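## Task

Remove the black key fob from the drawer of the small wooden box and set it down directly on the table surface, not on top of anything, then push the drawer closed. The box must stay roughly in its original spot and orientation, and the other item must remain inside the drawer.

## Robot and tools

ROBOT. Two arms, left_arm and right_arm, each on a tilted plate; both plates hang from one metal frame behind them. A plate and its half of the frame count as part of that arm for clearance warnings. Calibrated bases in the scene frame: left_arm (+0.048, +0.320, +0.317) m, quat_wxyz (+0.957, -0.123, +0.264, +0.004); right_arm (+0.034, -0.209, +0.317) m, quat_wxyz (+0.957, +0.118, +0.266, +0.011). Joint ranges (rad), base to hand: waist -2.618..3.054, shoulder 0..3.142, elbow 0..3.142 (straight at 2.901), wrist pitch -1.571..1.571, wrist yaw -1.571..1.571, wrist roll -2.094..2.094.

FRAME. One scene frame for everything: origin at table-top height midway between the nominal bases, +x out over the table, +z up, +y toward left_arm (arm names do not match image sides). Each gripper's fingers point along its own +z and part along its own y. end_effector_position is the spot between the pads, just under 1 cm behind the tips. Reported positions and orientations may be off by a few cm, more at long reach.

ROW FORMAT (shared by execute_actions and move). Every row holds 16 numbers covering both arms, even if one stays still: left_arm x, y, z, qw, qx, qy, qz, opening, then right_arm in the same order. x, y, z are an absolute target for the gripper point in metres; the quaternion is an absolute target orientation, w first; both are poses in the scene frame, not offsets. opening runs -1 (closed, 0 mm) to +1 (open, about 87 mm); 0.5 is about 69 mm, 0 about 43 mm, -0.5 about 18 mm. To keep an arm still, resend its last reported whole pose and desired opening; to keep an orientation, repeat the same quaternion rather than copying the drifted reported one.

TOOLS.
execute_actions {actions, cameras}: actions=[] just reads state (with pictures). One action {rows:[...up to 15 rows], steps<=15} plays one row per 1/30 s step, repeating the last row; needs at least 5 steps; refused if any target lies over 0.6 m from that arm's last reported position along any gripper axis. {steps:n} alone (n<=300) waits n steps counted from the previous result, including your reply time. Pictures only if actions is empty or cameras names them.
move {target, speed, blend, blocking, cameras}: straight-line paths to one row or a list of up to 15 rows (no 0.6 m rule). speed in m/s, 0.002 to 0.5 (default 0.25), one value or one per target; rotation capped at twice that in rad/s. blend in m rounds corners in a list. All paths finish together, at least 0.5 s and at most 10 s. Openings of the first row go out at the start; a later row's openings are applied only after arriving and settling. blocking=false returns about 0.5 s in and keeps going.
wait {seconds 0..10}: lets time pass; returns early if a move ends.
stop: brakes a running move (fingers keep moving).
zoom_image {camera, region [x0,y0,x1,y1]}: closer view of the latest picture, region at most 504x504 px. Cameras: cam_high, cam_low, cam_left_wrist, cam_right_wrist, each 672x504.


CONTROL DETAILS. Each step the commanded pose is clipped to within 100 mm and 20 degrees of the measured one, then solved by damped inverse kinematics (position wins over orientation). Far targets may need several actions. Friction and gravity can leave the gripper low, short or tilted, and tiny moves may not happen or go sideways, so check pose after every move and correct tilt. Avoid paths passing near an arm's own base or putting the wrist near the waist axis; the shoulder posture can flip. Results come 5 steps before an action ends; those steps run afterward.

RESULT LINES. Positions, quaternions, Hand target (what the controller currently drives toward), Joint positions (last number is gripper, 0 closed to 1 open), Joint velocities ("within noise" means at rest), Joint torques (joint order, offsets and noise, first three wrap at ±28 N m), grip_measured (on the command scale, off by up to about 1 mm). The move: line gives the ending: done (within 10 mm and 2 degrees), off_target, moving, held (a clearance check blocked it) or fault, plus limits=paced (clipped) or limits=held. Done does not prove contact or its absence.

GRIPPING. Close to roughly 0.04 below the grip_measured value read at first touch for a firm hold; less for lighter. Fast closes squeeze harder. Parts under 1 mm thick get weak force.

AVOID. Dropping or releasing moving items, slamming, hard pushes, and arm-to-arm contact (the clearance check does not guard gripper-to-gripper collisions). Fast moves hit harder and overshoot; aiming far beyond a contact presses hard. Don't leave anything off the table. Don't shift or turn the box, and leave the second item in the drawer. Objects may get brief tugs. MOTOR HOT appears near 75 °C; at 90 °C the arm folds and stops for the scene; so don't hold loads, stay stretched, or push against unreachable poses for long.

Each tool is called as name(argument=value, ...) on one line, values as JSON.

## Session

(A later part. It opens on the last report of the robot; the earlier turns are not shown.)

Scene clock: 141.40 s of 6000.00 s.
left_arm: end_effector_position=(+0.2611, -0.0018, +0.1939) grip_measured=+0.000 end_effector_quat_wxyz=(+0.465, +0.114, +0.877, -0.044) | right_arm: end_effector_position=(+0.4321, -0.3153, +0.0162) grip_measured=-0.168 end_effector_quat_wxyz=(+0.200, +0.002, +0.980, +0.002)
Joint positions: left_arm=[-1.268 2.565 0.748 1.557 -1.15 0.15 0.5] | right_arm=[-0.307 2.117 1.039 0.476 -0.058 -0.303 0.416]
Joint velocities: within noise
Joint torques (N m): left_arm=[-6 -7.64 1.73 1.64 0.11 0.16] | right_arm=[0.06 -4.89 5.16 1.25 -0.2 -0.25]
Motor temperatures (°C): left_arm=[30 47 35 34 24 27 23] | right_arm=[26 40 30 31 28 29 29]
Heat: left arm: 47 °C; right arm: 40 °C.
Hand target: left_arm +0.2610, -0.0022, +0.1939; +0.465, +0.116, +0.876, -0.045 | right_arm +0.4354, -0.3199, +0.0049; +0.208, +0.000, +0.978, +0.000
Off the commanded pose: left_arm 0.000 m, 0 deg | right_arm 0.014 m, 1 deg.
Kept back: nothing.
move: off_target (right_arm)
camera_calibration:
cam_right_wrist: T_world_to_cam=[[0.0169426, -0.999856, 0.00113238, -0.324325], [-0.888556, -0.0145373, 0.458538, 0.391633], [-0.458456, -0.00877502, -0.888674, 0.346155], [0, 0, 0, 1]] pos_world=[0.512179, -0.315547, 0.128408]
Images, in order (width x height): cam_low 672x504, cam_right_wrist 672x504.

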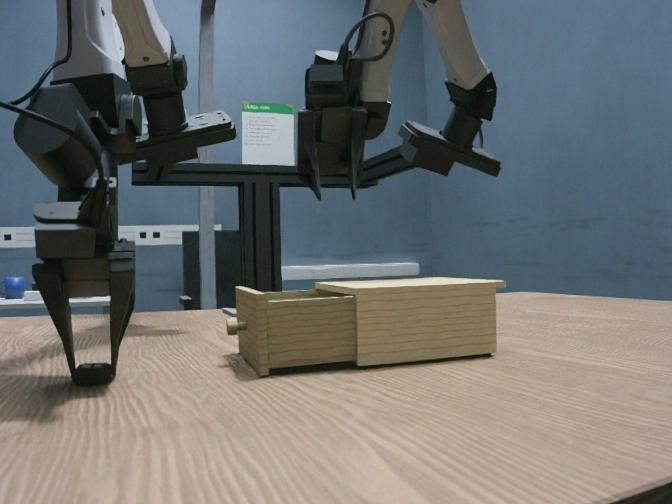

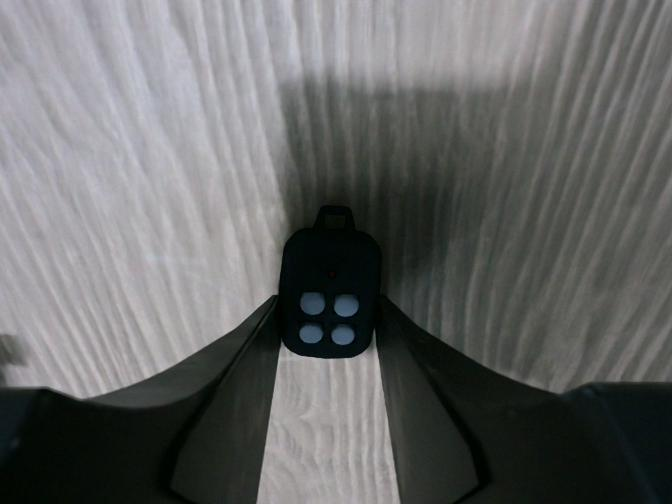

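move(target=[[0.261,-0.0022,0.1939,0.465,0.116,0.876,-0.045,0,0.436,-0.32,0.010,0.2079,0.0,0.9781,0.0,-0.17],[0.261,-0.0022,0.1939,0.465,0.116,0.876,-0.045,0,0.436,-0.32,0.012,0.2079,0.0,0.9781,0.0,-0.10],[0.261,-0.0022,0.1939,0.465,0.116,0.876,-0.045,0,0.436,-0.32,0.014,0.2079,0.0,0.9781,0.0,0.15]], speed=0.03, cameras=["cam_right_wrist","cam_low"])

zoom_image(camera="cam_low", region=[0, 300, 202, 420])

Scene clock: 144.77 s of 6000.00 s.
left_arm: end_effector_position=(+0.2611, -0.0018, +0.1939) grip_measured=+0.000 end_effector_quat_wxyz=(+0.465, +0.114, +0.877, -0.044) | right_arm: end_effector_position=(+0.4340, -0.3158, +0.0164) grip_measured=+0.150 end_effector_quat_wxyz=(+0.203, +0.002, +0.979, +0.002)
Joint positions: left_arm=[-1.268 2.565 0.748 1.557 -1.15 0.15 0.5] | right_arm=[-0.307 2.118 1.041 0.48 -0.058 -0.303 0.575]
Joint velocities: within noise
Joint torques (N m): left_arm=[-6.01 -7.66 1.77 1.63 0.11 0.15] | right_arm=[0.18 -7.84 3.19 1.03 -0.18 -0.23]
Motor temperatures (°C): left_arm=[30 47 35 34 24 27 23] | right_arm=[26 40 30 31 28 29 29]
Heat: left arm: 47 °C; right arm: 40 °C.
Hand target: left_arm +0.2610, -0.0022, +0.1939; +0.465, +0.116, +0.876, -0.045 | right_arm +0.4361, -0.3200, +0.0141; +0.208, +0.000, +0.978, +0.000
Off the commanded pose: left_arm 0.000 m, 0 deg | right_arm 0.005 m, 1 deg.
Kept back: nothing.
move: done
camera_calibration:
cam_right_wrist: T_world_to_cam=[[0.0171482, -0.99985, 0.00254217, -0.324961], [-0.891307, -0.0141344, 0.453181, 0.394632], [-0.453077, -0.0100371, -0.891415, 0.344545], [0, 0, 0, 1]] pos_world=[0.513416, -0.315876, 0.129119]
Images, in order (width x height): cam_low 672x504, cam_right_wrist 672x504.

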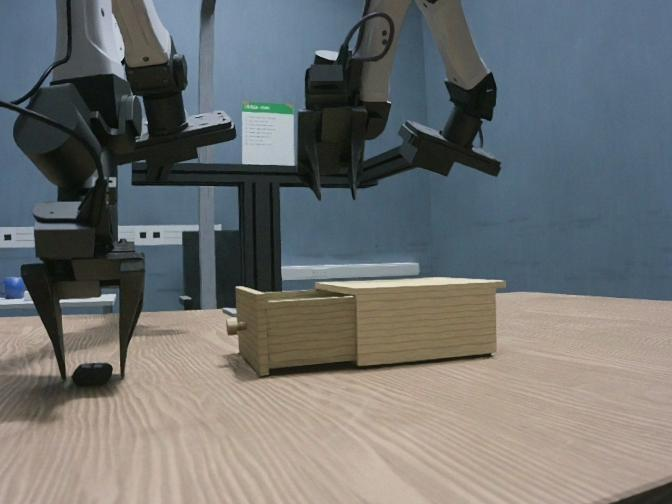

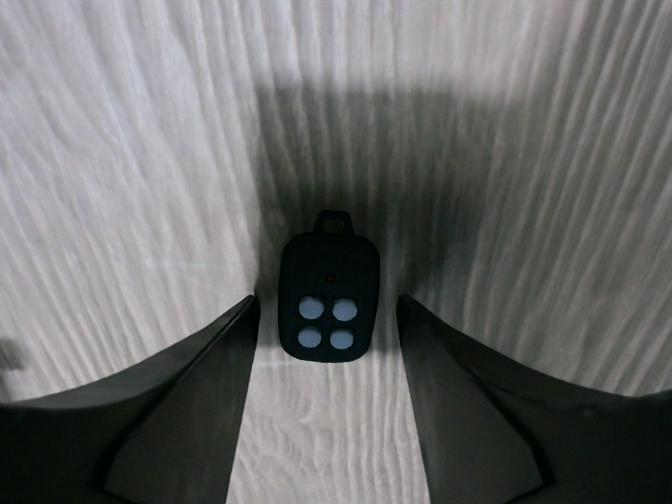

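Scaled by 2.495 from the camera's 672x504 image, which has a finer 960x720 frame.

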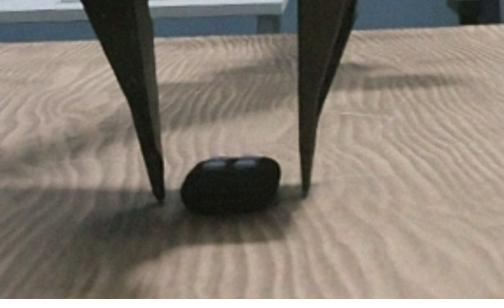

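move(target=[[0.261,-0.0022,0.1939,0.465,0.116,0.876,-0.045,0,0.434,-0.318,0.09,0.2079,0.0,0.9781,0.0,0.15],[0.261,-0.0022,0.1939,0.465,0.116,0.876,-0.045,0,0.404,-0.245,0.12,0.2079,0.0,0.9781,0.0,0.15],[0.261,-0.0022,0.1939,0.465,0.116,0.876,-0.045,0,0.404,-0.240,0.09,0.2079,0.0,0.9781,0.0,-1]], speed=[0.06,0.1,0.1], blend=[0.02,0.01,0], cameras=["cam_right_wrist","cam_low","cam_left_wrist"])

Scene clock: 149.00 s of 6000.00 s.
left_arm: end_effector_position=(+0.2611, -0.0018, +0.1939) grip_measured=+0.000 end_effector_quat_wxyz=(+0.465, +0.114, +0.877, -0.044) | right_arm: end_effector_position=(+0.3986, -0.2414, +0.0921) grip_measured=-0.973 end_effector_quat_wxyz=(+0.202, -0.004, +0.979, +0.003)
Joint positions: left_arm=[-1.268 2.565 0.748 1.557 -1.15 0.15 0.5] | right_arm=[-0.093 1.804 0.715 0.487 0.115 -0.194 0.013]
Joint velocities: within noise
Joint torques (N m): left_arm=[-6.02 -7.64 1.77 1.64 0.11 0.15] | right_arm=[2.59 -5.94 3.64 1.05 0.02 -0.04]
Motor temperatures (°C): left_arm=[30 47 35 34 24 27 23] | right_arm=[26 40 30 31 28 28 28]
Heat: left arm: 47 °C; right arm: 40 °C.
Hand target: left_arm +0.2610, -0.0022, +0.1939; +0.465, +0.116, +0.876, -0.045 | right_arm +0.4040, -0.2400, +0.0902; +0.208, +0.000, +0.978, +0.000
Off the commanded pose: left_arm 0.000 m, 0 deg | right_arm 0.006 m, 1 deg.
Kept back: nothing.
move: done
camera_calibration:
cam_left_wrist: T_world_to_cam=[[-0.232113, -0.971897, -0.0392475, 0.0644394], [-0.964109, 0.235226, -0.123136, 0.300669], [0.128908, 0.00925731, -0.991613, 0.299496], [0, 0, 0, 1]] pos_world=[0.266227, -0.010869, 0.336536]
cam_right_wrist: T_world_to_cam=[[0.0285026, -0.999588, 0.0032567, -0.254691], [-0.890121, -0.0238985, 0.455098, 0.326779], [-0.454833, -0.0158703, -0.890435, 0.395949], [0, 0, 0, 1]] pos_world=[0.478223, -0.240493, 0.20468]
Images, in order (width x height): cam_low 672x504, cam_left_wrist 672x504, cam_right_wrist 672x504.

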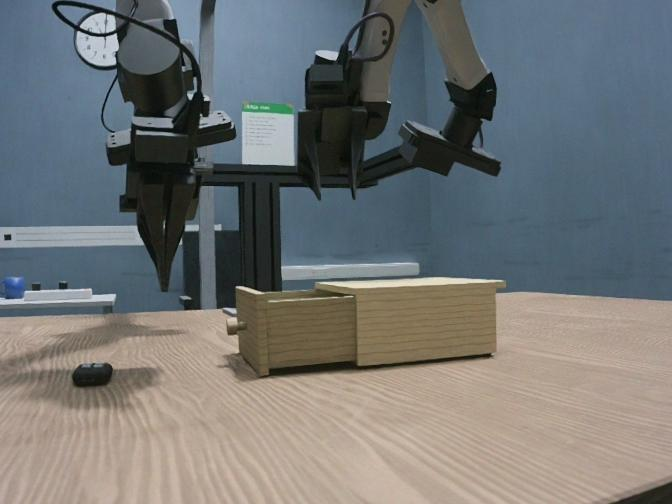

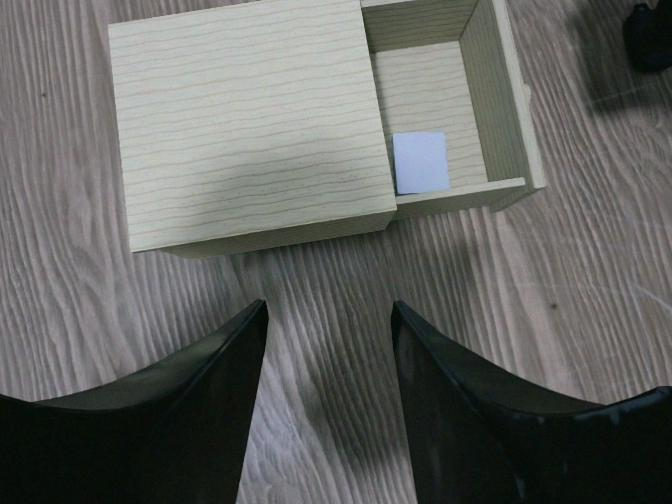

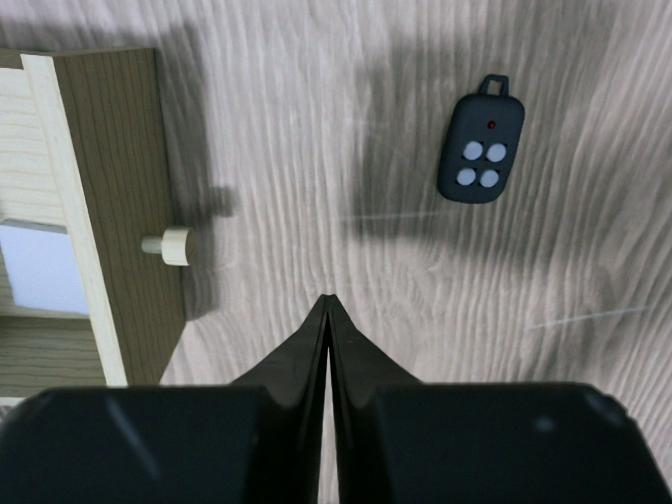

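move(target=[[0.261,0.05,0.1939,0.465,0.116,0.876,-0.045,0,0.403,-0.225,0.05,0.2079,0.0,0.9781,0.0,-1],[0.261,0.05,0.1939,0.465,0.116,0.876,-0.045,0,0.403,-0.222,0.025,0.2079,0.0,0.9781,0.0,-1]], speed=[0.08,0.04], cameras=["cam_right_wrist","cam_low","cam_left_wrist"])

Scene clock: 151.30 s of 6000.00 s.
left_arm: end_effector_position=(+0.2546, +0.0509, +0.1908) grip_measured=+0.000 end_effector_quat_wxyz=(+0.441, +0.129, +0.888, -0.030) | right_arm: end_effector_position=(+0.4000, -0.2236, +0.0284) grip_measured=-0.973 end_effector_quat_wxyz=(+0.203, -0.003, +0.979, +0.002)
Joint positions: left_arm=[-1.231 2.47 0.543 1.559 -1.127 0.09 0.5] | right_arm=[-0.076 2.1 0.825 0.674 0.13 -0.183 0.013]
Joint velocities: within noise
Joint torques (N m): left_arm=[-4.15 -8.32 0.8 1.72 0.18 0.05] | right_arm=[2.8 -6.06 2.19 1.08 0 -0.07]
Motor temperatures (°C): left_arm=[30 47 35 34 24 27 23] | right_arm=[26 40 30 31 28 28 28]
Heat: left arm: 47 °C; right arm: 40 °C.
Hand target: left_arm +0.2609, +0.0499, +0.1941; +0.443, +0.117, +0.888, -0.039 | right_arm +0.4030, -0.2219, +0.0252; +0.208, +0.000, +0.978, +0.000
Off the commanded pose: left_arm 0.007 m, 4 deg | right_arm 0.005 m, 1 deg.
joint sent to its limit (left arm) — joint 4 (wrist pitch), upper limit.
Kept back: nothing.
move: off_target (left_arm)
camera_calibration:
cam_left_wrist: T_world_to_cam=[[-0.247313, -0.966398, -0.0700758, 0.123516], [-0.965493, 0.251881, -0.0661833, 0.270307], [0.0816102, 0.0512896, -0.995344, 0.307382], [0, 0, 0, 1]] pos_world=[0.266441, 0.0355152, 0.332496]
cam_right_wrist: T_world_to_cam=[[0.0264547, -0.999642, 0.00407664, -0.236002], [-0.89111, -0.021734, 0.453267, 0.358442], [-0.453016, -0.0156238, -0.891365, 0.339503], [0, 0, 0, 1]] pos_world=[0.479455, -0.222823, 0.141113]
Images, in order (width x height): cam_low 672x504, cam_left_wrist 672x504, cam_right_wrist 672x504.

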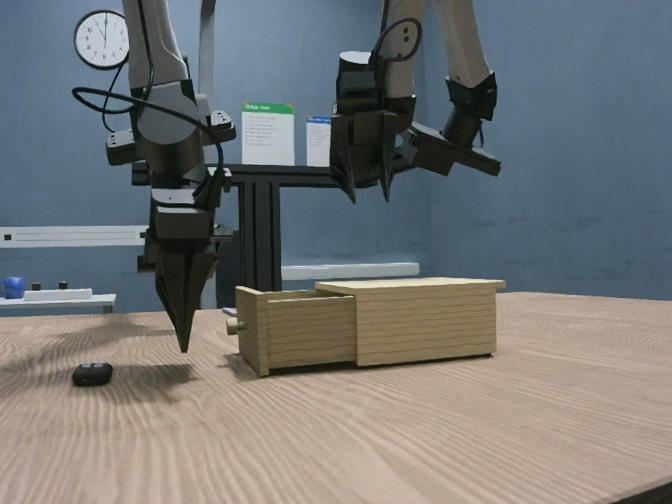

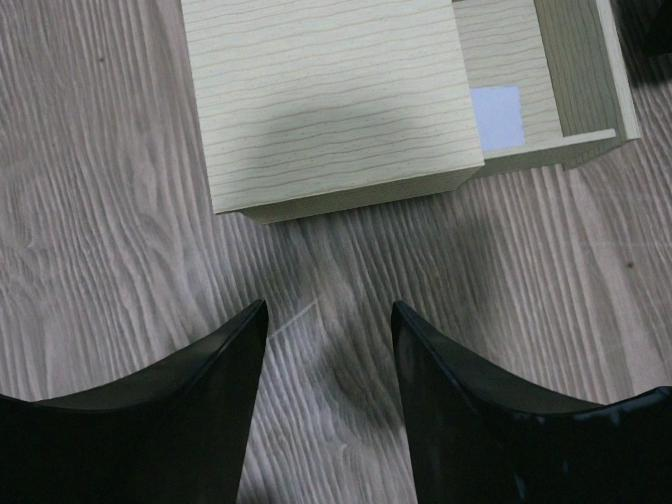

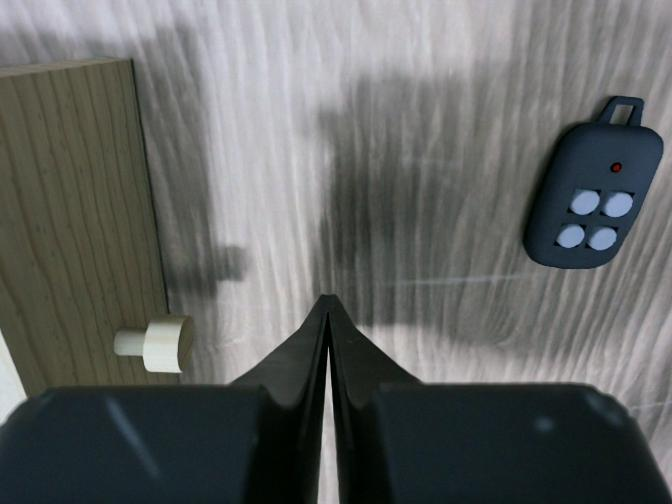

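move(target=[0.2546,0.0509,0.1908,0.441,0.129,0.888,-0.03,0,0.406,-0.165,0.023,0.2079,0.0,0.9781,0.0,-1], speed=0.04, cameras=["cam_right_wrist","cam_low","cam_left_wrist"])

Scene clock: 153.63 s of 6000.00 s.
left_arm: end_effector_position=(+0.2546, +0.0509, +0.1908) grip_measured=+0.000 end_effector_quat_wxyz=(+0.441, +0.129, +0.888, -0.030) | right_arm: end_effector_position=(+0.4040, -0.1863, +0.0261) grip_measured=-0.973 end_effector_quat_wxyz=(+0.202, +0.003, +0.979, -0.028)
Joint positions: left_arm=[-1.231 2.47 0.543 1.559 -1.127 0.09 0.5] | right_arm=[0.057 2.156 0.864 0.683 0.3 -0.107 0.013]
Joint velocities: within noise
Joint torques (N m): left_arm=[-5.41 -6.72 1.16 1.6 0.02 0.12] | right_arm=[6.05 -5.98 2.29 1.01 -0.35 0.11]
Motor temperatures (°C): left_arm=[30 47 35 34 24 27 23] | right_arm=[26 40 30 31 28 28 28]
Heat: left arm: 47 °C; right arm: 40 °C.
Hand target: left_arm +0.2546, +0.0509, +0.1908; +0.441, +0.129, +0.888, -0.030 | right_arm +0.4053, -0.1654, +0.0239; +0.207, +0.000, +0.978, +0.000
Off the commanded pose: left_arm 0.000 m, 0 deg | right_arm 0.022 m, 3 deg.
Kept back: nothing.
move: off_target (right_arm)
camera_calibration:
cam_left_wrist: T_world_to_cam=[[-0.247313, -0.966398, -0.0700758, 0.123516], [-0.965493, 0.251881, -0.0661833, 0.270307], [0.0816102, 0.0512896, -0.995344, 0.307382], [0, 0, 0, 1]] pos_world=[0.266441, 0.0355152, 0.332496]
cam_right_wrist: T_world_to_cam=[[0.00255556, -0.998234, 0.0593454, -0.19032], [-0.890713, 0.0247038, 0.453894, 0.372258], [-0.454558, -0.0540197, -0.889077, 0.333217], [0, 0, 0, 1]] pos_world=[0.483528, -0.18118, 0.138585]
Images, in order (width x height): cam_low 672x504, cam_left_wrist 672x504, cam_right_wrist 672x504.

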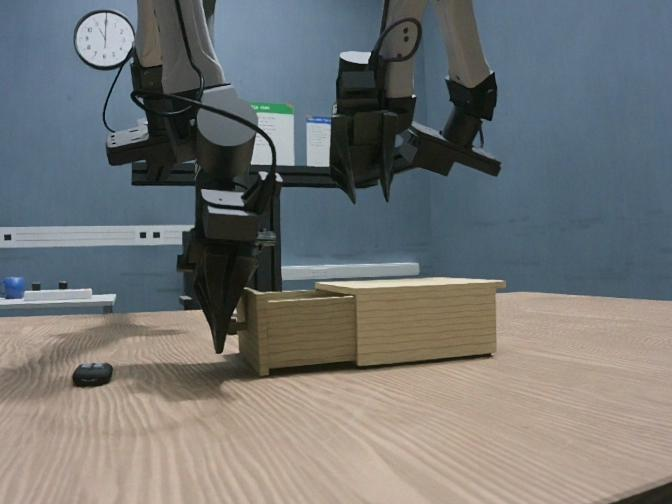

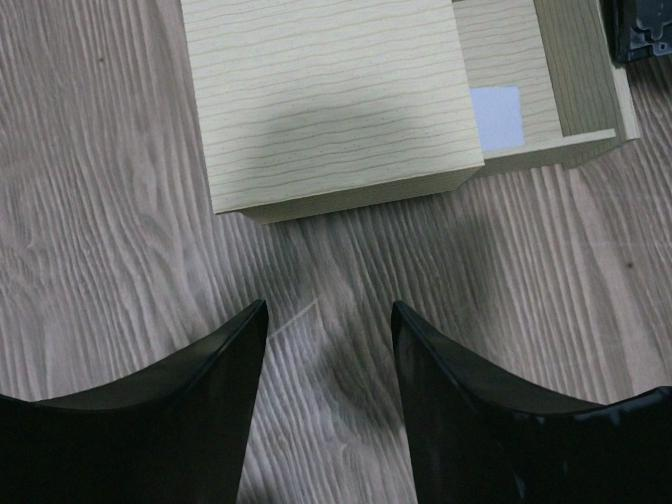

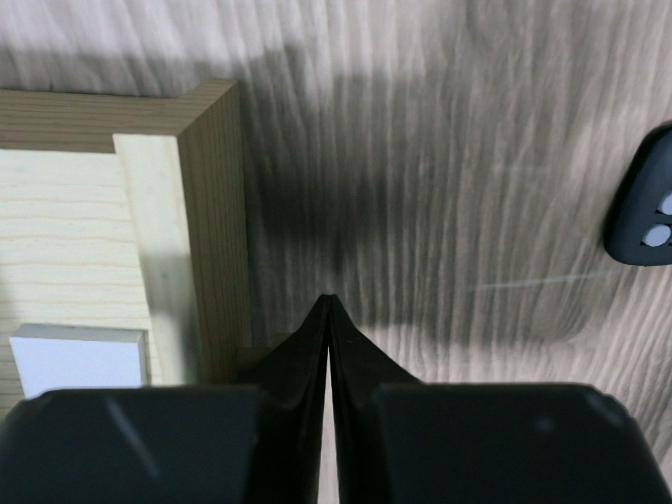

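move(target=[0.2546,0.0509,0.1908,0.441,0.129,0.888,-0.03,0,0.406,-0.145,0.023,0.2079,0.0,0.9781,0.0,-1], speed=0.03, cameras=["cam_low","cam_left_wrist"])

Scene clock: 154.83 s of 6000.00 s.
left_arm: end_effector_position=(+0.2546, +0.0509, +0.1908) grip_measured=+0.000 end_effector_quat_wxyz=(+0.441, +0.129, +0.888, -0.030) | right_arm: end_effector_position=(+0.4048, -0.1726, +0.0269) grip_measured=-0.974 end_effector_quat_wxyz=(+0.204, +0.005, +0.978, -0.039)
Joint positions: left_arm=[-1.231 2.47 0.543 1.559 -1.127 0.09 0.5] | right_arm=[0.106 2.174 0.878 0.683 0.362 -0.08 0.013]
Joint velocities: within noise
Joint torques (N m): left_arm=[-5.37 -6.72 1.17 1.6 0.02 0.12] | right_arm=[6.68 -5.78 2.67 0.95 -0.51 0.19]
Motor temperatures (°C): left_arm=[30 47 35 34 24 27 23] | right_arm=[26 40 30 31 28 28 28]
Heat: left arm: 47 °C; right arm: 40 °C.
Hand target: left_arm +0.2546, +0.0509, +0.1908; +0.441, +0.129, +0.888, -0.030 | right_arm +0.4050, -0.1456, +0.0245; +0.207, +0.000, +0.978, +0.000
Off the commanded pose: left_arm 0.000 m, 0 deg | right_arm 0.028 m, 5 deg.
Kept back: nothing.
move: off_target (right_arm)
camera_calibration:
cam_left_wrist: T_world_to_cam=[[-0.247313, -0.966398, -0.0700758, 0.123516], [-0.965493, 0.251881, -0.0661833, 0.270307], [0.0816102, 0.0512896, -0.995344, 0.307382], [0, 0, 0, 1]] pos_world=[0.266441, 0.0355152, 0.332496]
Images, in order (width x height): cam_low 672x504, cam_left_wrist 672x504.

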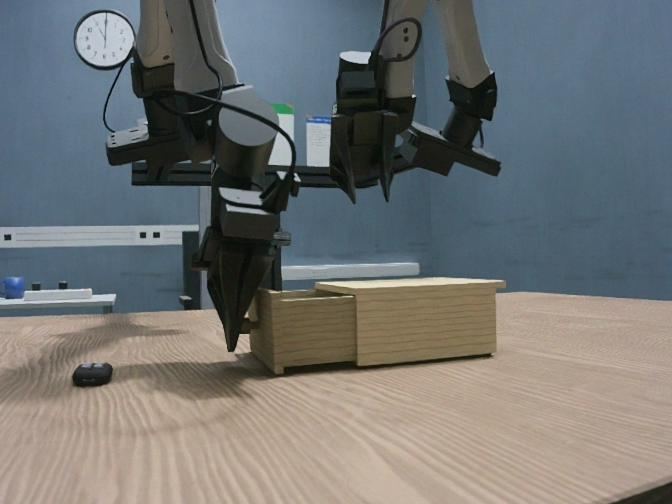

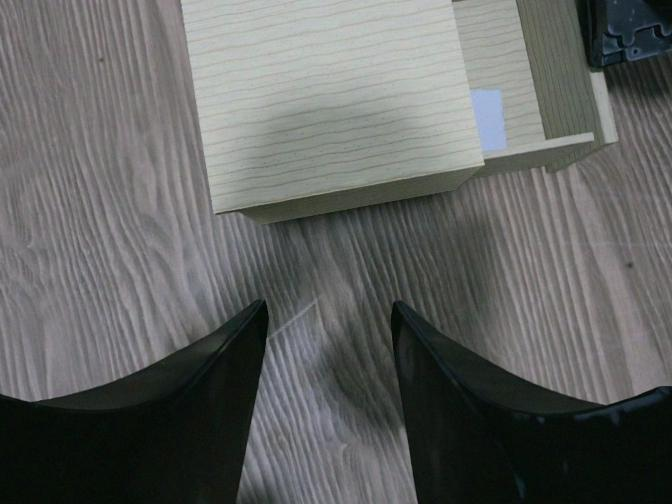

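move(target=[0.2546,0.0509,0.1908,0.441,0.129,0.888,-0.03,0,0.406,-0.105,0.021,0.2079,0.0,0.9781,0.0,-1], speed=0.03, cameras=["cam_low","cam_left_wrist"])

Scene clock: 156.70 s of 6000.00 s.
left_arm: end_effector_position=(+0.2546, +0.0509, +0.1908) grip_measured=+0.000 end_effector_quat_wxyz=(+0.441, +0.129, +0.888, -0.030) | right_arm: end_effector_position=(+0.4081, -0.1360, +0.0250) grip_measured=-0.974 end_effector_quat_wxyz=(+0.208, +0.006, +0.977, -0.043)
Joint positions: left_arm=[-1.231 2.47 0.543 1.559 -1.127 0.09 0.5] | right_arm=[0.204 2.23 0.934 0.668 0.45 -0.021 0.013]
Joint velocities: within noise
Joint torques (N m): left_arm=[-5.39 -6.76 1.16 1.62 0.02 0.12] | right_arm=[7.75 -5.65 3.1 0.89 -0.54 0.25]
Motor temperatures (°C): left_arm=[30 47 35 35 24 27 23] | right_arm=[26 39 30 31 28 28 28]
Heat: left arm: 47 °C; right arm: 39 °C.
Hand target: left_arm +0.2546, +0.0509, +0.1908; +0.441, +0.129, +0.888, -0.030 | right_arm +0.4047, -0.1060, +0.0227; +0.207, +0.000, +0.978, -0.001
Off the commanded pose: left_arm 0.000 m, 0 deg | right_arm 0.031 m, 5 deg.
Kept back: nothing.
move: off_target (right_arm)
camera_calibration:
cam_left_wrist: T_world_to_cam=[[-0.247313, -0.966398, -0.0700758, 0.123516], [-0.965493, 0.251881, -0.0661833, 0.270307], [0.0816102, 0.0512896, -0.995344, 0.307382], [0, 0, 0, 1]] pos_world=[0.266441, 0.0355152, 0.332496]
Images, in order (width x height): cam_low 672x504, cam_left_wrist 672x504.

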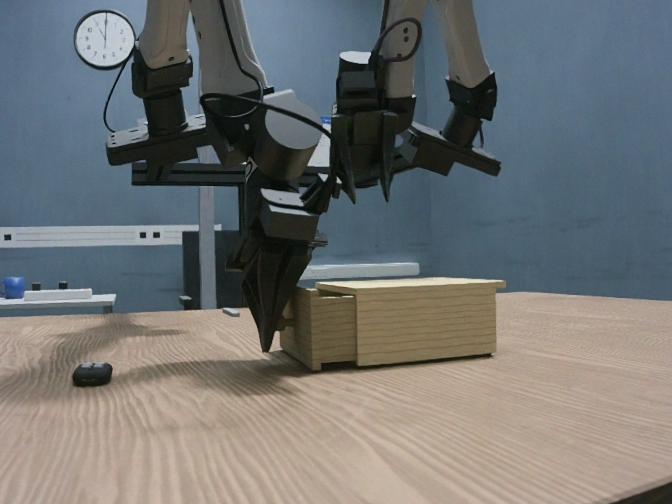

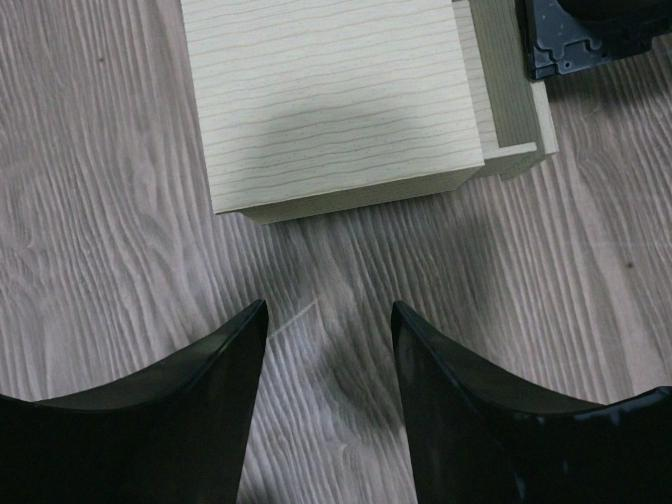

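move(target=[0.2546,0.0509,0.1908,0.441,0.129,0.888,-0.03,0,0.407,-0.085,0.021,0.2079,0.0,0.9781,0.0,-1], speed=0.03, cameras=["cam_low","cam_left_wrist"])

Scene clock: 157.90 s of 6000.00 s.
left_arm: end_effector_position=(+0.2546, +0.0509, +0.1908) grip_measured=+0.000 end_effector_quat_wxyz=(+0.441, +0.129, +0.888, -0.030) | right_arm: end_effector_position=(+0.4090, -0.1177, +0.0247) grip_measured=-0.974 end_effector_quat_wxyz=(+0.207, +0.005, +0.977, -0.045)
Joint positions: left_arm=[-1.231 2.47 0.543 1.559 -1.127 0.09 0.5] | right_arm=[0.25 2.255 0.971 0.64 0.491 0.009 0.013]
Joint velocities: within noise
Joint torques (N m): left_arm=[-5.37 -6.72 1.16 1.62 0.03 0.12] | right_arm=[8.29 -5.87 3.15 0.9 -0.55 0.27]
Motor temperatures (°C): left_arm=[30 46 35 35 24 27 23] | right_arm=[27 39 30 31 28 28 28]
Heat: left arm: 46 °C; right arm: 39 °C.
Hand target: left_arm +0.2546, +0.0509, +0.1908; +0.441, +0.129, +0.888, -0.030 | right_arm +0.4056, -0.0860, +0.0228; +0.207, +0.000, +0.978, +0.000
Off the commanded pose: left_arm 0.000 m, 0 deg | right_arm 0.033 m, 5 deg.
Kept back: nothing.
move: off_target (right_arm)
camera_calibration:
cam_left_wrist: T_world_to_cam=[[-0.247313, -0.966398, -0.0700758, 0.123516], [-0.965493, 0.251881, -0.0661833, 0.270307], [0.0816102, 0.0512896, -0.995344, 0.307382], [0, 0, 0, 1]] pos_world=[0.266441, 0.0355152, 0.332496]
Images, in order (width x height): cam_low 672x504, cam_left_wrist 672x504.

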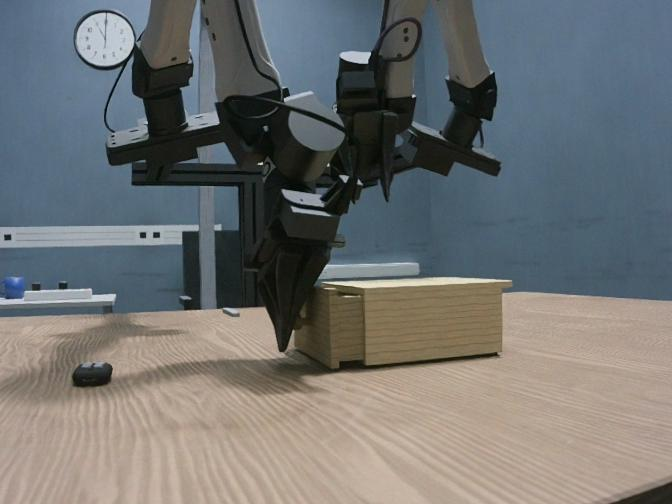

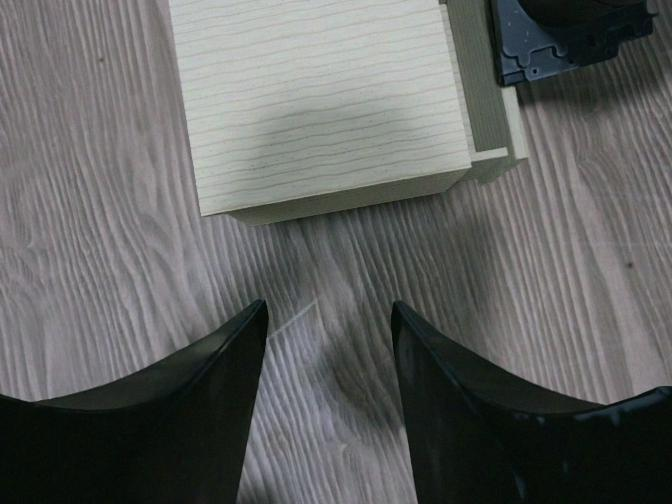

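move(target=[[0.30,0.17,0.2,0.2008,-0.0538,0.9448,-0.2531,-1,0.407,-0.108,0.021,0.2079,0.0,0.9781,0.0,-1],[0.40,0.19,0.15,0.2008,-0.0538,0.9448,-0.2531,-1,0.407,-0.108,0.021,0.2079,0.0,0.9781,0.0,-1]], speed=0.2, blend=[0.03,0], cameras=["cam_high","cam_low","cam_left_wrist"])

Scene clock: 162.17 s of 6000.00 s.
left_arm: end_effector_position=(+0.4041, +0.1905, +0.1551) grip_measured=-0.993 end_effector_quat_wxyz=(+0.212, -0.058, +0.943, -0.250) | right_arm: end_effector_position=(+0.4085, -0.1175, +0.0222) grip_measured=-0.974 end_effector_quat_wxyz=(+0.207, +0.005, +0.978, -0.028)
Joint positions: left_arm=[-0.219 1.723 0.628 0.52 0.103 -0.184 0.003] | right_arm=[0.234 2.255 0.962 0.655 0.443 0.005 0.013]
Joint velocities: within noise
Joint torques (N m): left_arm=[-1.99 -6.06 3.51 1.37 0.36 0.28] | right_arm=[4.46 -7.65 1.02 1 -0.5 -0.15]
Motor temperatures (°C): left_arm=[30 46 35 34 24 27 23] | right_arm=[27 39 30 31 28 28 28]
Heat: left arm: 46 °C; right arm: 39 °C.
Hand target: left_arm +0.3999, +0.1900, +0.1501; +0.201, -0.054, +0.945, -0.253 | right_arm +0.4069, -0.1081, +0.0213; +0.208, +0.000, +0.978, -0.001
Off the commanded pose: left_arm 0.007 m, 1 deg | right_arm 0.010 m, 3 deg.
Kept back: nothing.
move: off_target (right_arm)
camera_calibration:
cam_left_wrist: T_world_to_cam=[[0.00689186, -0.874418, 0.485124, 0.0865968], [-0.918954, 0.185757, 0.347875, 0.306613], [-0.394304, -0.448204, -0.80227, 0.510089], [0, 0, 0, 1]] pos_world=[0.482297, 0.24739, 0.260556]
Images, in order (width x height): cam_high 672x504, cam_low 672x504, cam_left_wrist 672x504.

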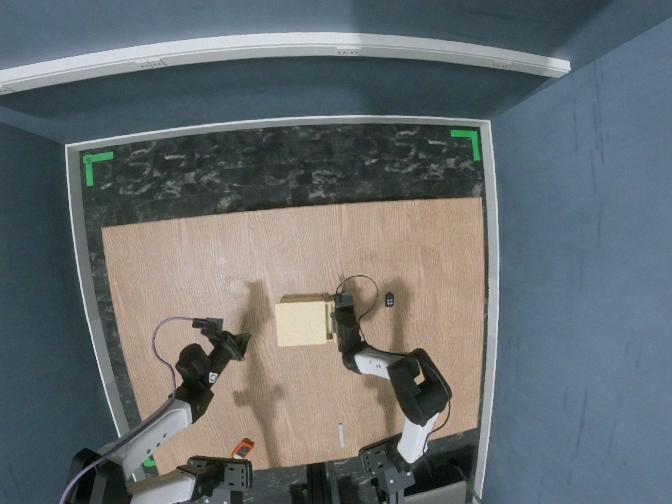

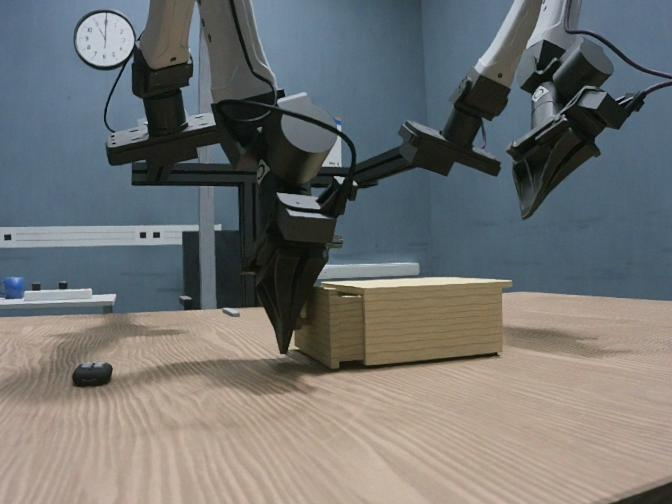

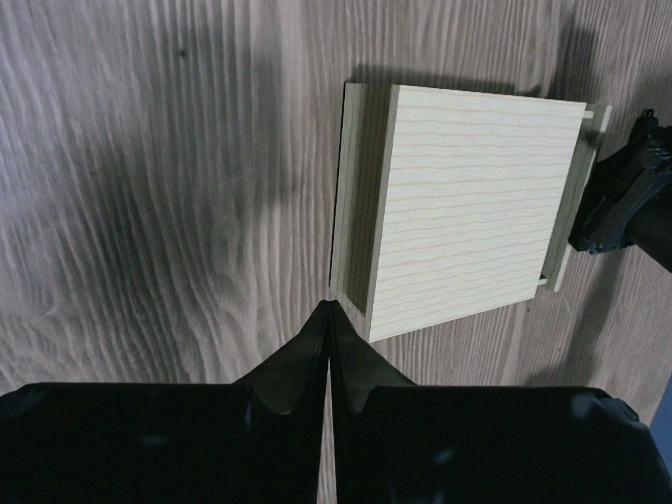

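move(target=[[0.40,0.165,0.06,0.1966,-0.0677,0.9248,-0.3185,-1,0.407,-0.108,0.021,0.2079,0.0,0.9781,0.0,-1],[0.40,0.145,0.026,0.1966,-0.0677,0.9248,-0.3185,-1,0.407,-0.108,0.021,0.2079,0.0,0.9781,0.0,-1]], speed=[0.12,0.05], blend=[0.01,0], cameras=["cam_low","cam_left_wrist"])

Scene clock: 164.77 s of 6000.00 s.
left_arm: end_effector_position=(+0.4012, +0.1496, +0.0280) grip_measured=-0.993 end_effector_quat_wxyz=(+0.197, -0.067, +0.926, -0.314) | right_arm: end_effector_position=(+0.4084, -0.1175, +0.0222) grip_measured=-0.974 end_effector_quat_wxyz=(+0.207, +0.005, +0.978, -0.027)
Joint positions: left_arm=[-0.14 2.355 0.906 0.863 0.295 -0.193 0.003] | right_arm=[0.234 2.255 0.962 0.655 0.443 0.004 0.013]
Joint velocities: within noise
Joint torques (N m): left_arm=[-4.19 -7.36 1.14 1.59 0.35 0.11] | right_arm=[4.38 -7.61 1.02 0.97 -0.55 -0.15]
Motor temperatures (°C): left_arm=[29 46 35 34 24 27 23] | right_arm=[27 39 30 31 28 28 28]
Heat: left arm: 46 °C; right arm: 39 °C.
Hand target: left_arm +0.3998, +0.1450, +0.0261; +0.196, -0.067, +0.925, -0.319 | right_arm +0.4067, -0.1080, +0.0213; +0.208, +0.000, +0.978, -0.001
Off the commanded pose: left_arm 0.005 m, 1 deg | right_arm 0.010 m, 3 deg.
Kept back: nothing.
move: off_target (right_arm)
camera_calibration:
cam_left_wrist: T_world_to_cam=[[0.00316148, -0.801514, 0.597967, 0.0999108], [-0.90903, 0.246884, 0.335728, 0.34299], [-0.416719, -0.544632, -0.72782, 0.409898], [0, 0, 0, 1]] pos_world=[0.482285, 0.218645, 0.123437]
Images, in order (width x height): cam_low 672x504, cam_left_wrist 672x504.

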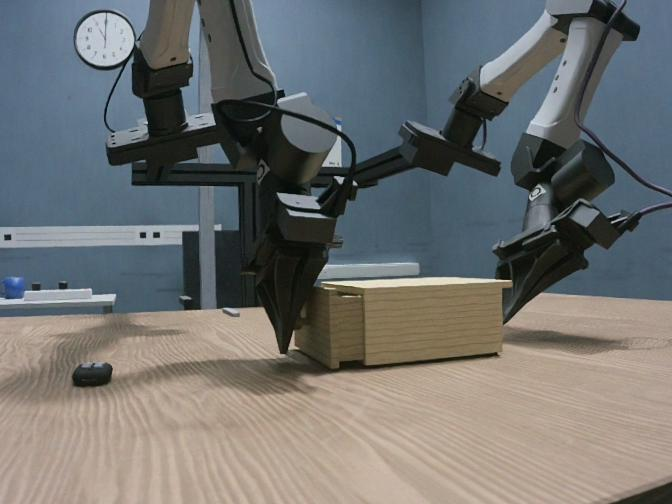

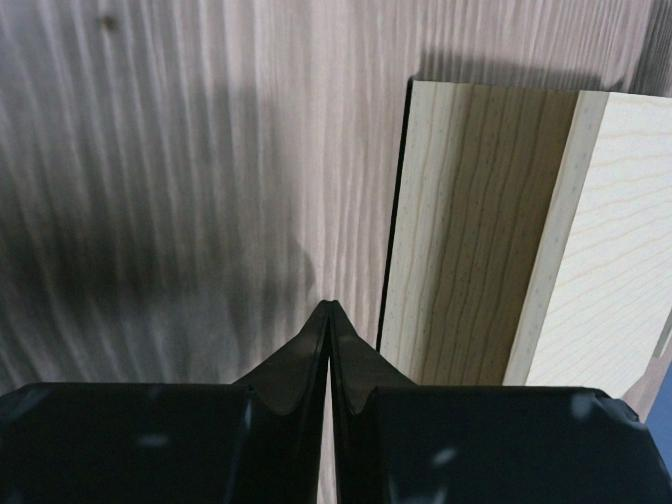

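move(target=[0.40,0.112,0.026,0.1966,-0.0677,0.9248,-0.3185,-1,0.407,-0.108,0.021,0.2079,0.0,0.9781,0.0,-1], speed=0.03, cameras=["cam_low","cam_left_wrist"])

Scene clock: 166.37 s of 6000.00 s.
left_arm: end_effector_position=(+0.4018, +0.1131, +0.0311) grip_measured=-0.993 end_effector_quat_wxyz=(+0.197, -0.063, +0.923, -0.326) | right_arm: end_effector_position=(+0.4084, -0.1175, +0.0222) grip_measured=-0.974 end_effector_quat_wxyz=(+0.207, +0.005, +0.978, -0.027)
Joint positions: left_arm=[-0.227 2.397 0.948 0.88 0.248 -0.241 0.003] | right_arm=[0.234 2.255 0.962 0.655 0.443 0.004 0.013]
Joint velocities: within noise
Joint torques (N m): left_arm=[-4.62 -7.32 1.28 1.65 0.12 0.11] | right_arm=[4.49 -7.61 1.02 0.98 -0.53 -0.11]
Motor temperatures (°C): left_arm=[29 46 35 34 24 27 23] | right_arm=[27 39 30 31 28 28 28]
Heat: left arm: 46 °C; right arm: 39 °C.
Hand target: left_arm +0.3998, +0.1122, +0.0260; +0.196, -0.068, +0.925, -0.318 | right_arm +0.4067, -0.1080, +0.0213; +0.208, +0.000, +0.978, -0.001
Off the commanded pose: left_arm 0.005 m, 1 deg | right_arm 0.010 m, 3 deg.
Kept back: nothing.
move: off_target (right_arm)
camera_calibration:
cam_left_wrist: T_world_to_cam=[[-0.00915846, -0.78786, 0.615786, 0.0716766], [-0.908178, 0.264272, 0.324612, 0.349563], [-0.418484, -0.55627, -0.717938, 0.39425], [0, 0, 0, 1]] pos_world=[0.483109, 0.183401, 0.125437]
Images, in order (width x height): cam_low 672x504, cam_left_wrist 672x504.

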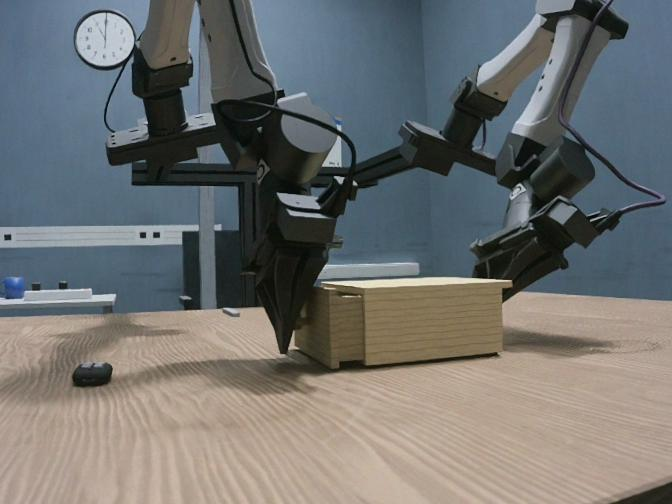

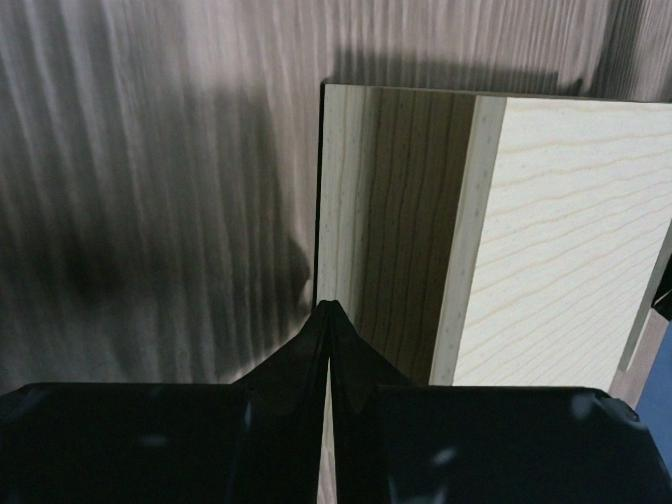

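move(target=[0.40,0.090,0.024,0.1966,-0.0677,0.9248,-0.3185,-1,0.407,-0.108,0.021,0.2079,0.0,0.9781,0.0,-1], speed=0.03, cameras=["cam_low","cam_left_wrist"])

Scene clock: 167.60 s of 6000.00 s.
left_arm: end_effector_position=(+0.4057, +0.1043, +0.0232) grip_measured=-0.993 end_effector_quat_wxyz=(+0.203, -0.070, +0.929, -0.303) | right_arm: end_effector_position=(+0.4084, -0.1175, +0.0222) grip_measured=-0.974 end_effector_quat_wxyz=(+0.207, +0.005, +0.978, -0.027)
Joint positions: left_arm=[-0.263 2.43 0.985 0.884 0.166 -0.261 0.003] | right_arm=[0.234 2.255 0.962 0.655 0.443 0.004 0.013]
Joint velocities: within noise
Joint torques (N m): left_arm=[-6.34 -7.17 1.7 1.66 0.45 0.01] | right_arm=[4.46 -7.62 0.88 0.95 -0.52 -0.11]
Motor temperatures (°C): left_arm=[29 46 35 34 24 27 23] | right_arm=[27 39 30 31 28 28 28]
Heat: left arm: 46 °C; right arm: 39 °C.
Hand target: left_arm +0.3997, +0.0905, +0.0243; +0.196, -0.068, +0.925, -0.318 | right_arm +0.4067, -0.1080, +0.0213; +0.208, +0.000, +0.978, -0.001
Off the commanded pose: left_arm 0.015 m, 2 deg | right_arm 0.010 m, 3 deg.
Kept back: nothing.
move: off_target (left_arm, right_arm)
camera_calibration:
cam_left_wrist: T_world_to_cam=[[0.0102047, -0.814386, 0.580234, 0.0653286], [-0.914504, 0.227098, 0.334827, 0.364186], [-0.404449, -0.534043, -0.742442, 0.377883], [0, 0, 0, 1]] pos_world=[0.485217, 0.172302, 0.120711]
Images, in order (width x height): cam_low 672x504, cam_left_wrist 672x504.

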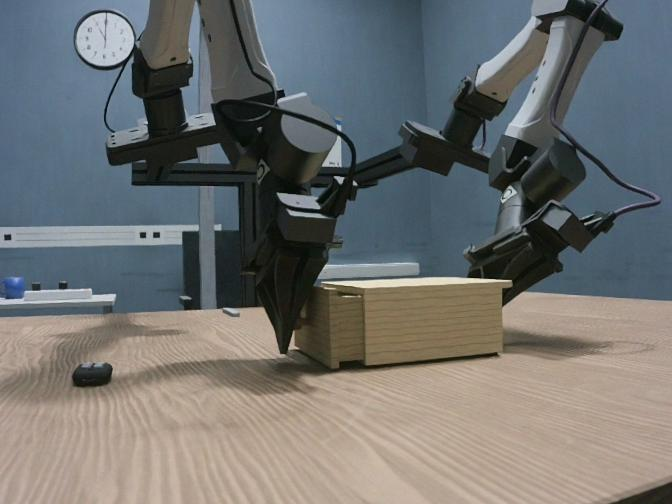

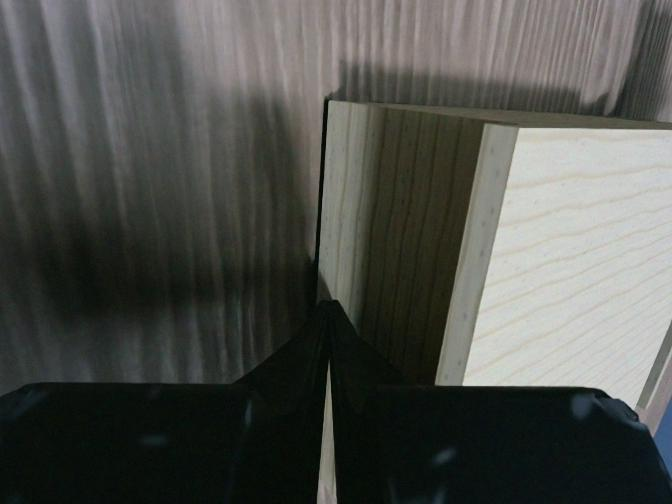

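move(target=[0.40,0.074,0.024,0.1966,-0.0677,0.9248,-0.3185,-1,0.407,-0.108,0.021,0.2079,0.0,0.9781,0.0,-1], speed=0.03, cameras=["cam_low","cam_left_wrist"])

Scene clock: 168.60 s of 6000.00 s.
left_arm: end_effector_position=(+0.4088, +0.1032, +0.0174) grip_measured=-0.993 end_effector_quat_wxyz=(+0.209, -0.076, +0.934, -0.280) | right_arm: end_effector_position=(+0.4084, -0.1175, +0.0222) grip_measured=-0.974 end_effector_quat_wxyz=(+0.207, +0.005, +0.978, -0.027)
Joint positions: left_arm=[-0.281 2.447 1.005 0.884 0.103 -0.267 0.003] | right_arm=[0.234 2.255 0.962 0.655 0.443 0.004 0.013]
Joint velocities: within noise
Joint torques (N m): left_arm=[-8.21 -7.09 2.06 1.6 0.7 -0.13] | right_arm=[4.37 -7.62 0.95 0.97 -0.55 -0.12]
Motor temperatures (°C): left_arm=[30 46 35 34 24 27 23] | right_arm=[27 39 30 31 28 28 28]
Heat: left arm: 46 °C; right arm: 39 °C.
Hand target: left_arm +0.3991, +0.0755, +0.0250; +0.196, -0.067, +0.925, -0.318 | right_arm +0.4067, -0.1080, +0.0213; +0.208, +0.000, +0.978, -0.001
Off the commanded pose: left_arm 0.031 m, 5 deg | right_arm 0.010 m, 3 deg.
Kept back: nothing.
move: off_target (left_arm, right_arm)
camera_calibration:
cam_left_wrist: T_world_to_cam=[[0.0270205, -0.838023, 0.544966, 0.0639844], [-0.919644, 0.192847, 0.342148, 0.374751], [-0.391822, -0.51042, -0.765472, 0.367079], [0, 0, 0, 1]] pos_world=[0.486739, 0.168715, 0.117899]
Images, in order (width x height): cam_low 672x504, cam_left_wrist 672x504.

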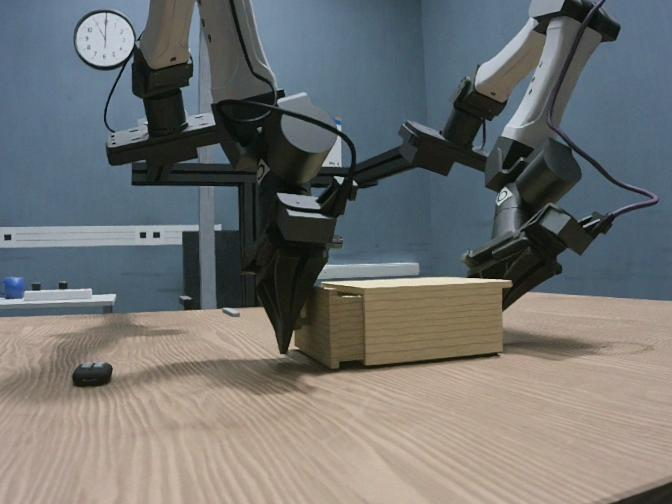

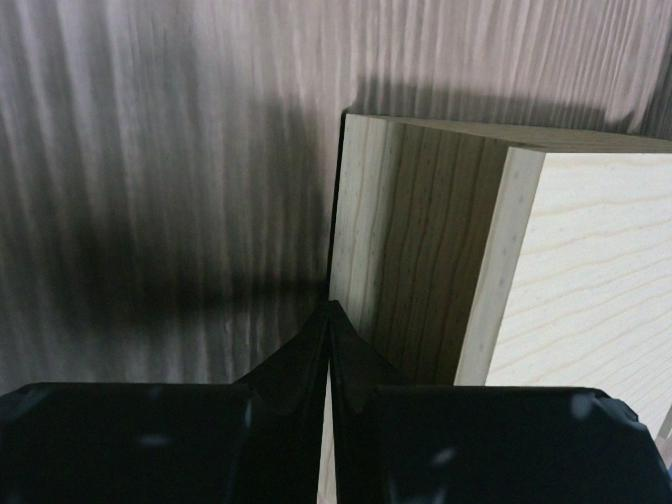

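move(target=[0.398,0.076,0.028,0.1966,-0.0677,0.9248,-0.3185,-1,0.407,-0.080,0.021,0.2079,0.0,0.9781,0.0,-1], speed=0.03, cameras=["cam_low","cam_left_wrist"])

Scene clock: 170.10 s of 6000.00 s.
left_arm: end_effector_position=(+0.4088, +0.1033, +0.0174) grip_measured=-0.993 end_effector_quat_wxyz=(+0.209, -0.076, +0.934, -0.280) | right_arm: end_effector_position=(+0.4089, -0.1126, +0.0234) grip_measured=-0.974 end_effector_quat_wxyz=(+0.206, +0.007, +0.977, -0.043)
Joint positions: left_arm=[-0.281 2.447 1.005 0.884 0.103 -0.268 0.003] | right_arm=[0.26 2.266 0.982 0.634 0.496 0.02 0.013]
Joint velocities: within noise
Joint torques (N m): left_arm=[-8.29 -8.18 0.5 1.66 0.72 -0.13] | right_arm=[8.53 -6.08 3.3 0.9 -0.48 0.2]
Motor temperatures (°C): left_arm=[30 46 35 34 25 27 23] | right_arm=[27 39 30 31 28 28 28]
Heat: left arm: 46 °C; right arm: 39 °C.
Hand target: left_arm +0.3975, +0.0772, +0.0283; +0.196, -0.067, +0.925, -0.318 | right_arm +0.4058, -0.0810, +0.0227; +0.207, +0.000, +0.978, +0.000
Off the commanded pose: left_arm 0.031 m, 5 deg | right_arm 0.033 m, 5 deg.
Kept back: nothing.
move: off_target (left_arm, right_arm)
camera_calibration:
cam_left_wrist: T_world_to_cam=[[0.0276844, -0.838279, 0.544538, 0.0638601], [-0.919698, 0.192071, 0.342438, 0.374879], [-0.391649, -0.510291, -0.765646, 0.367017], [0, 0, 0, 1]] pos_world=[0.48675, 0.168815, 0.117858]
Images, in order (width x height): cam_low 672x504, cam_left_wrist 672x504.

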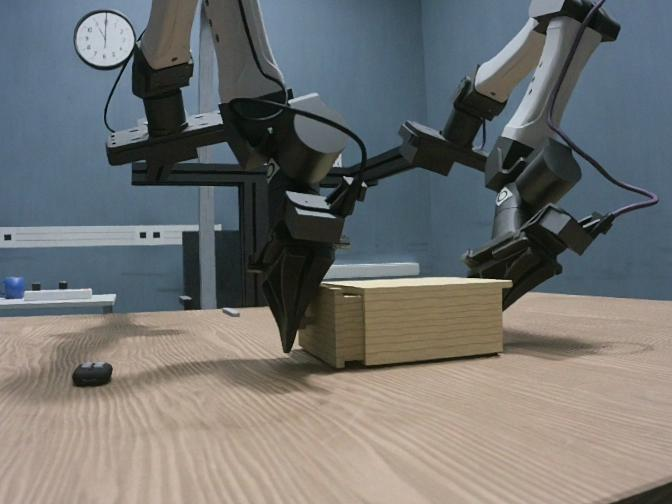

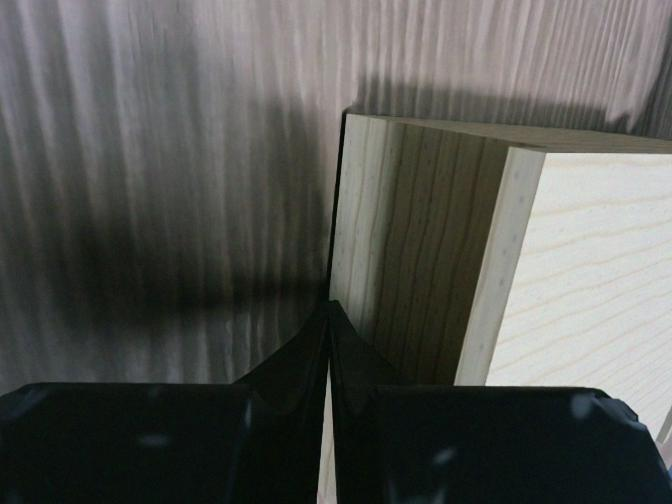

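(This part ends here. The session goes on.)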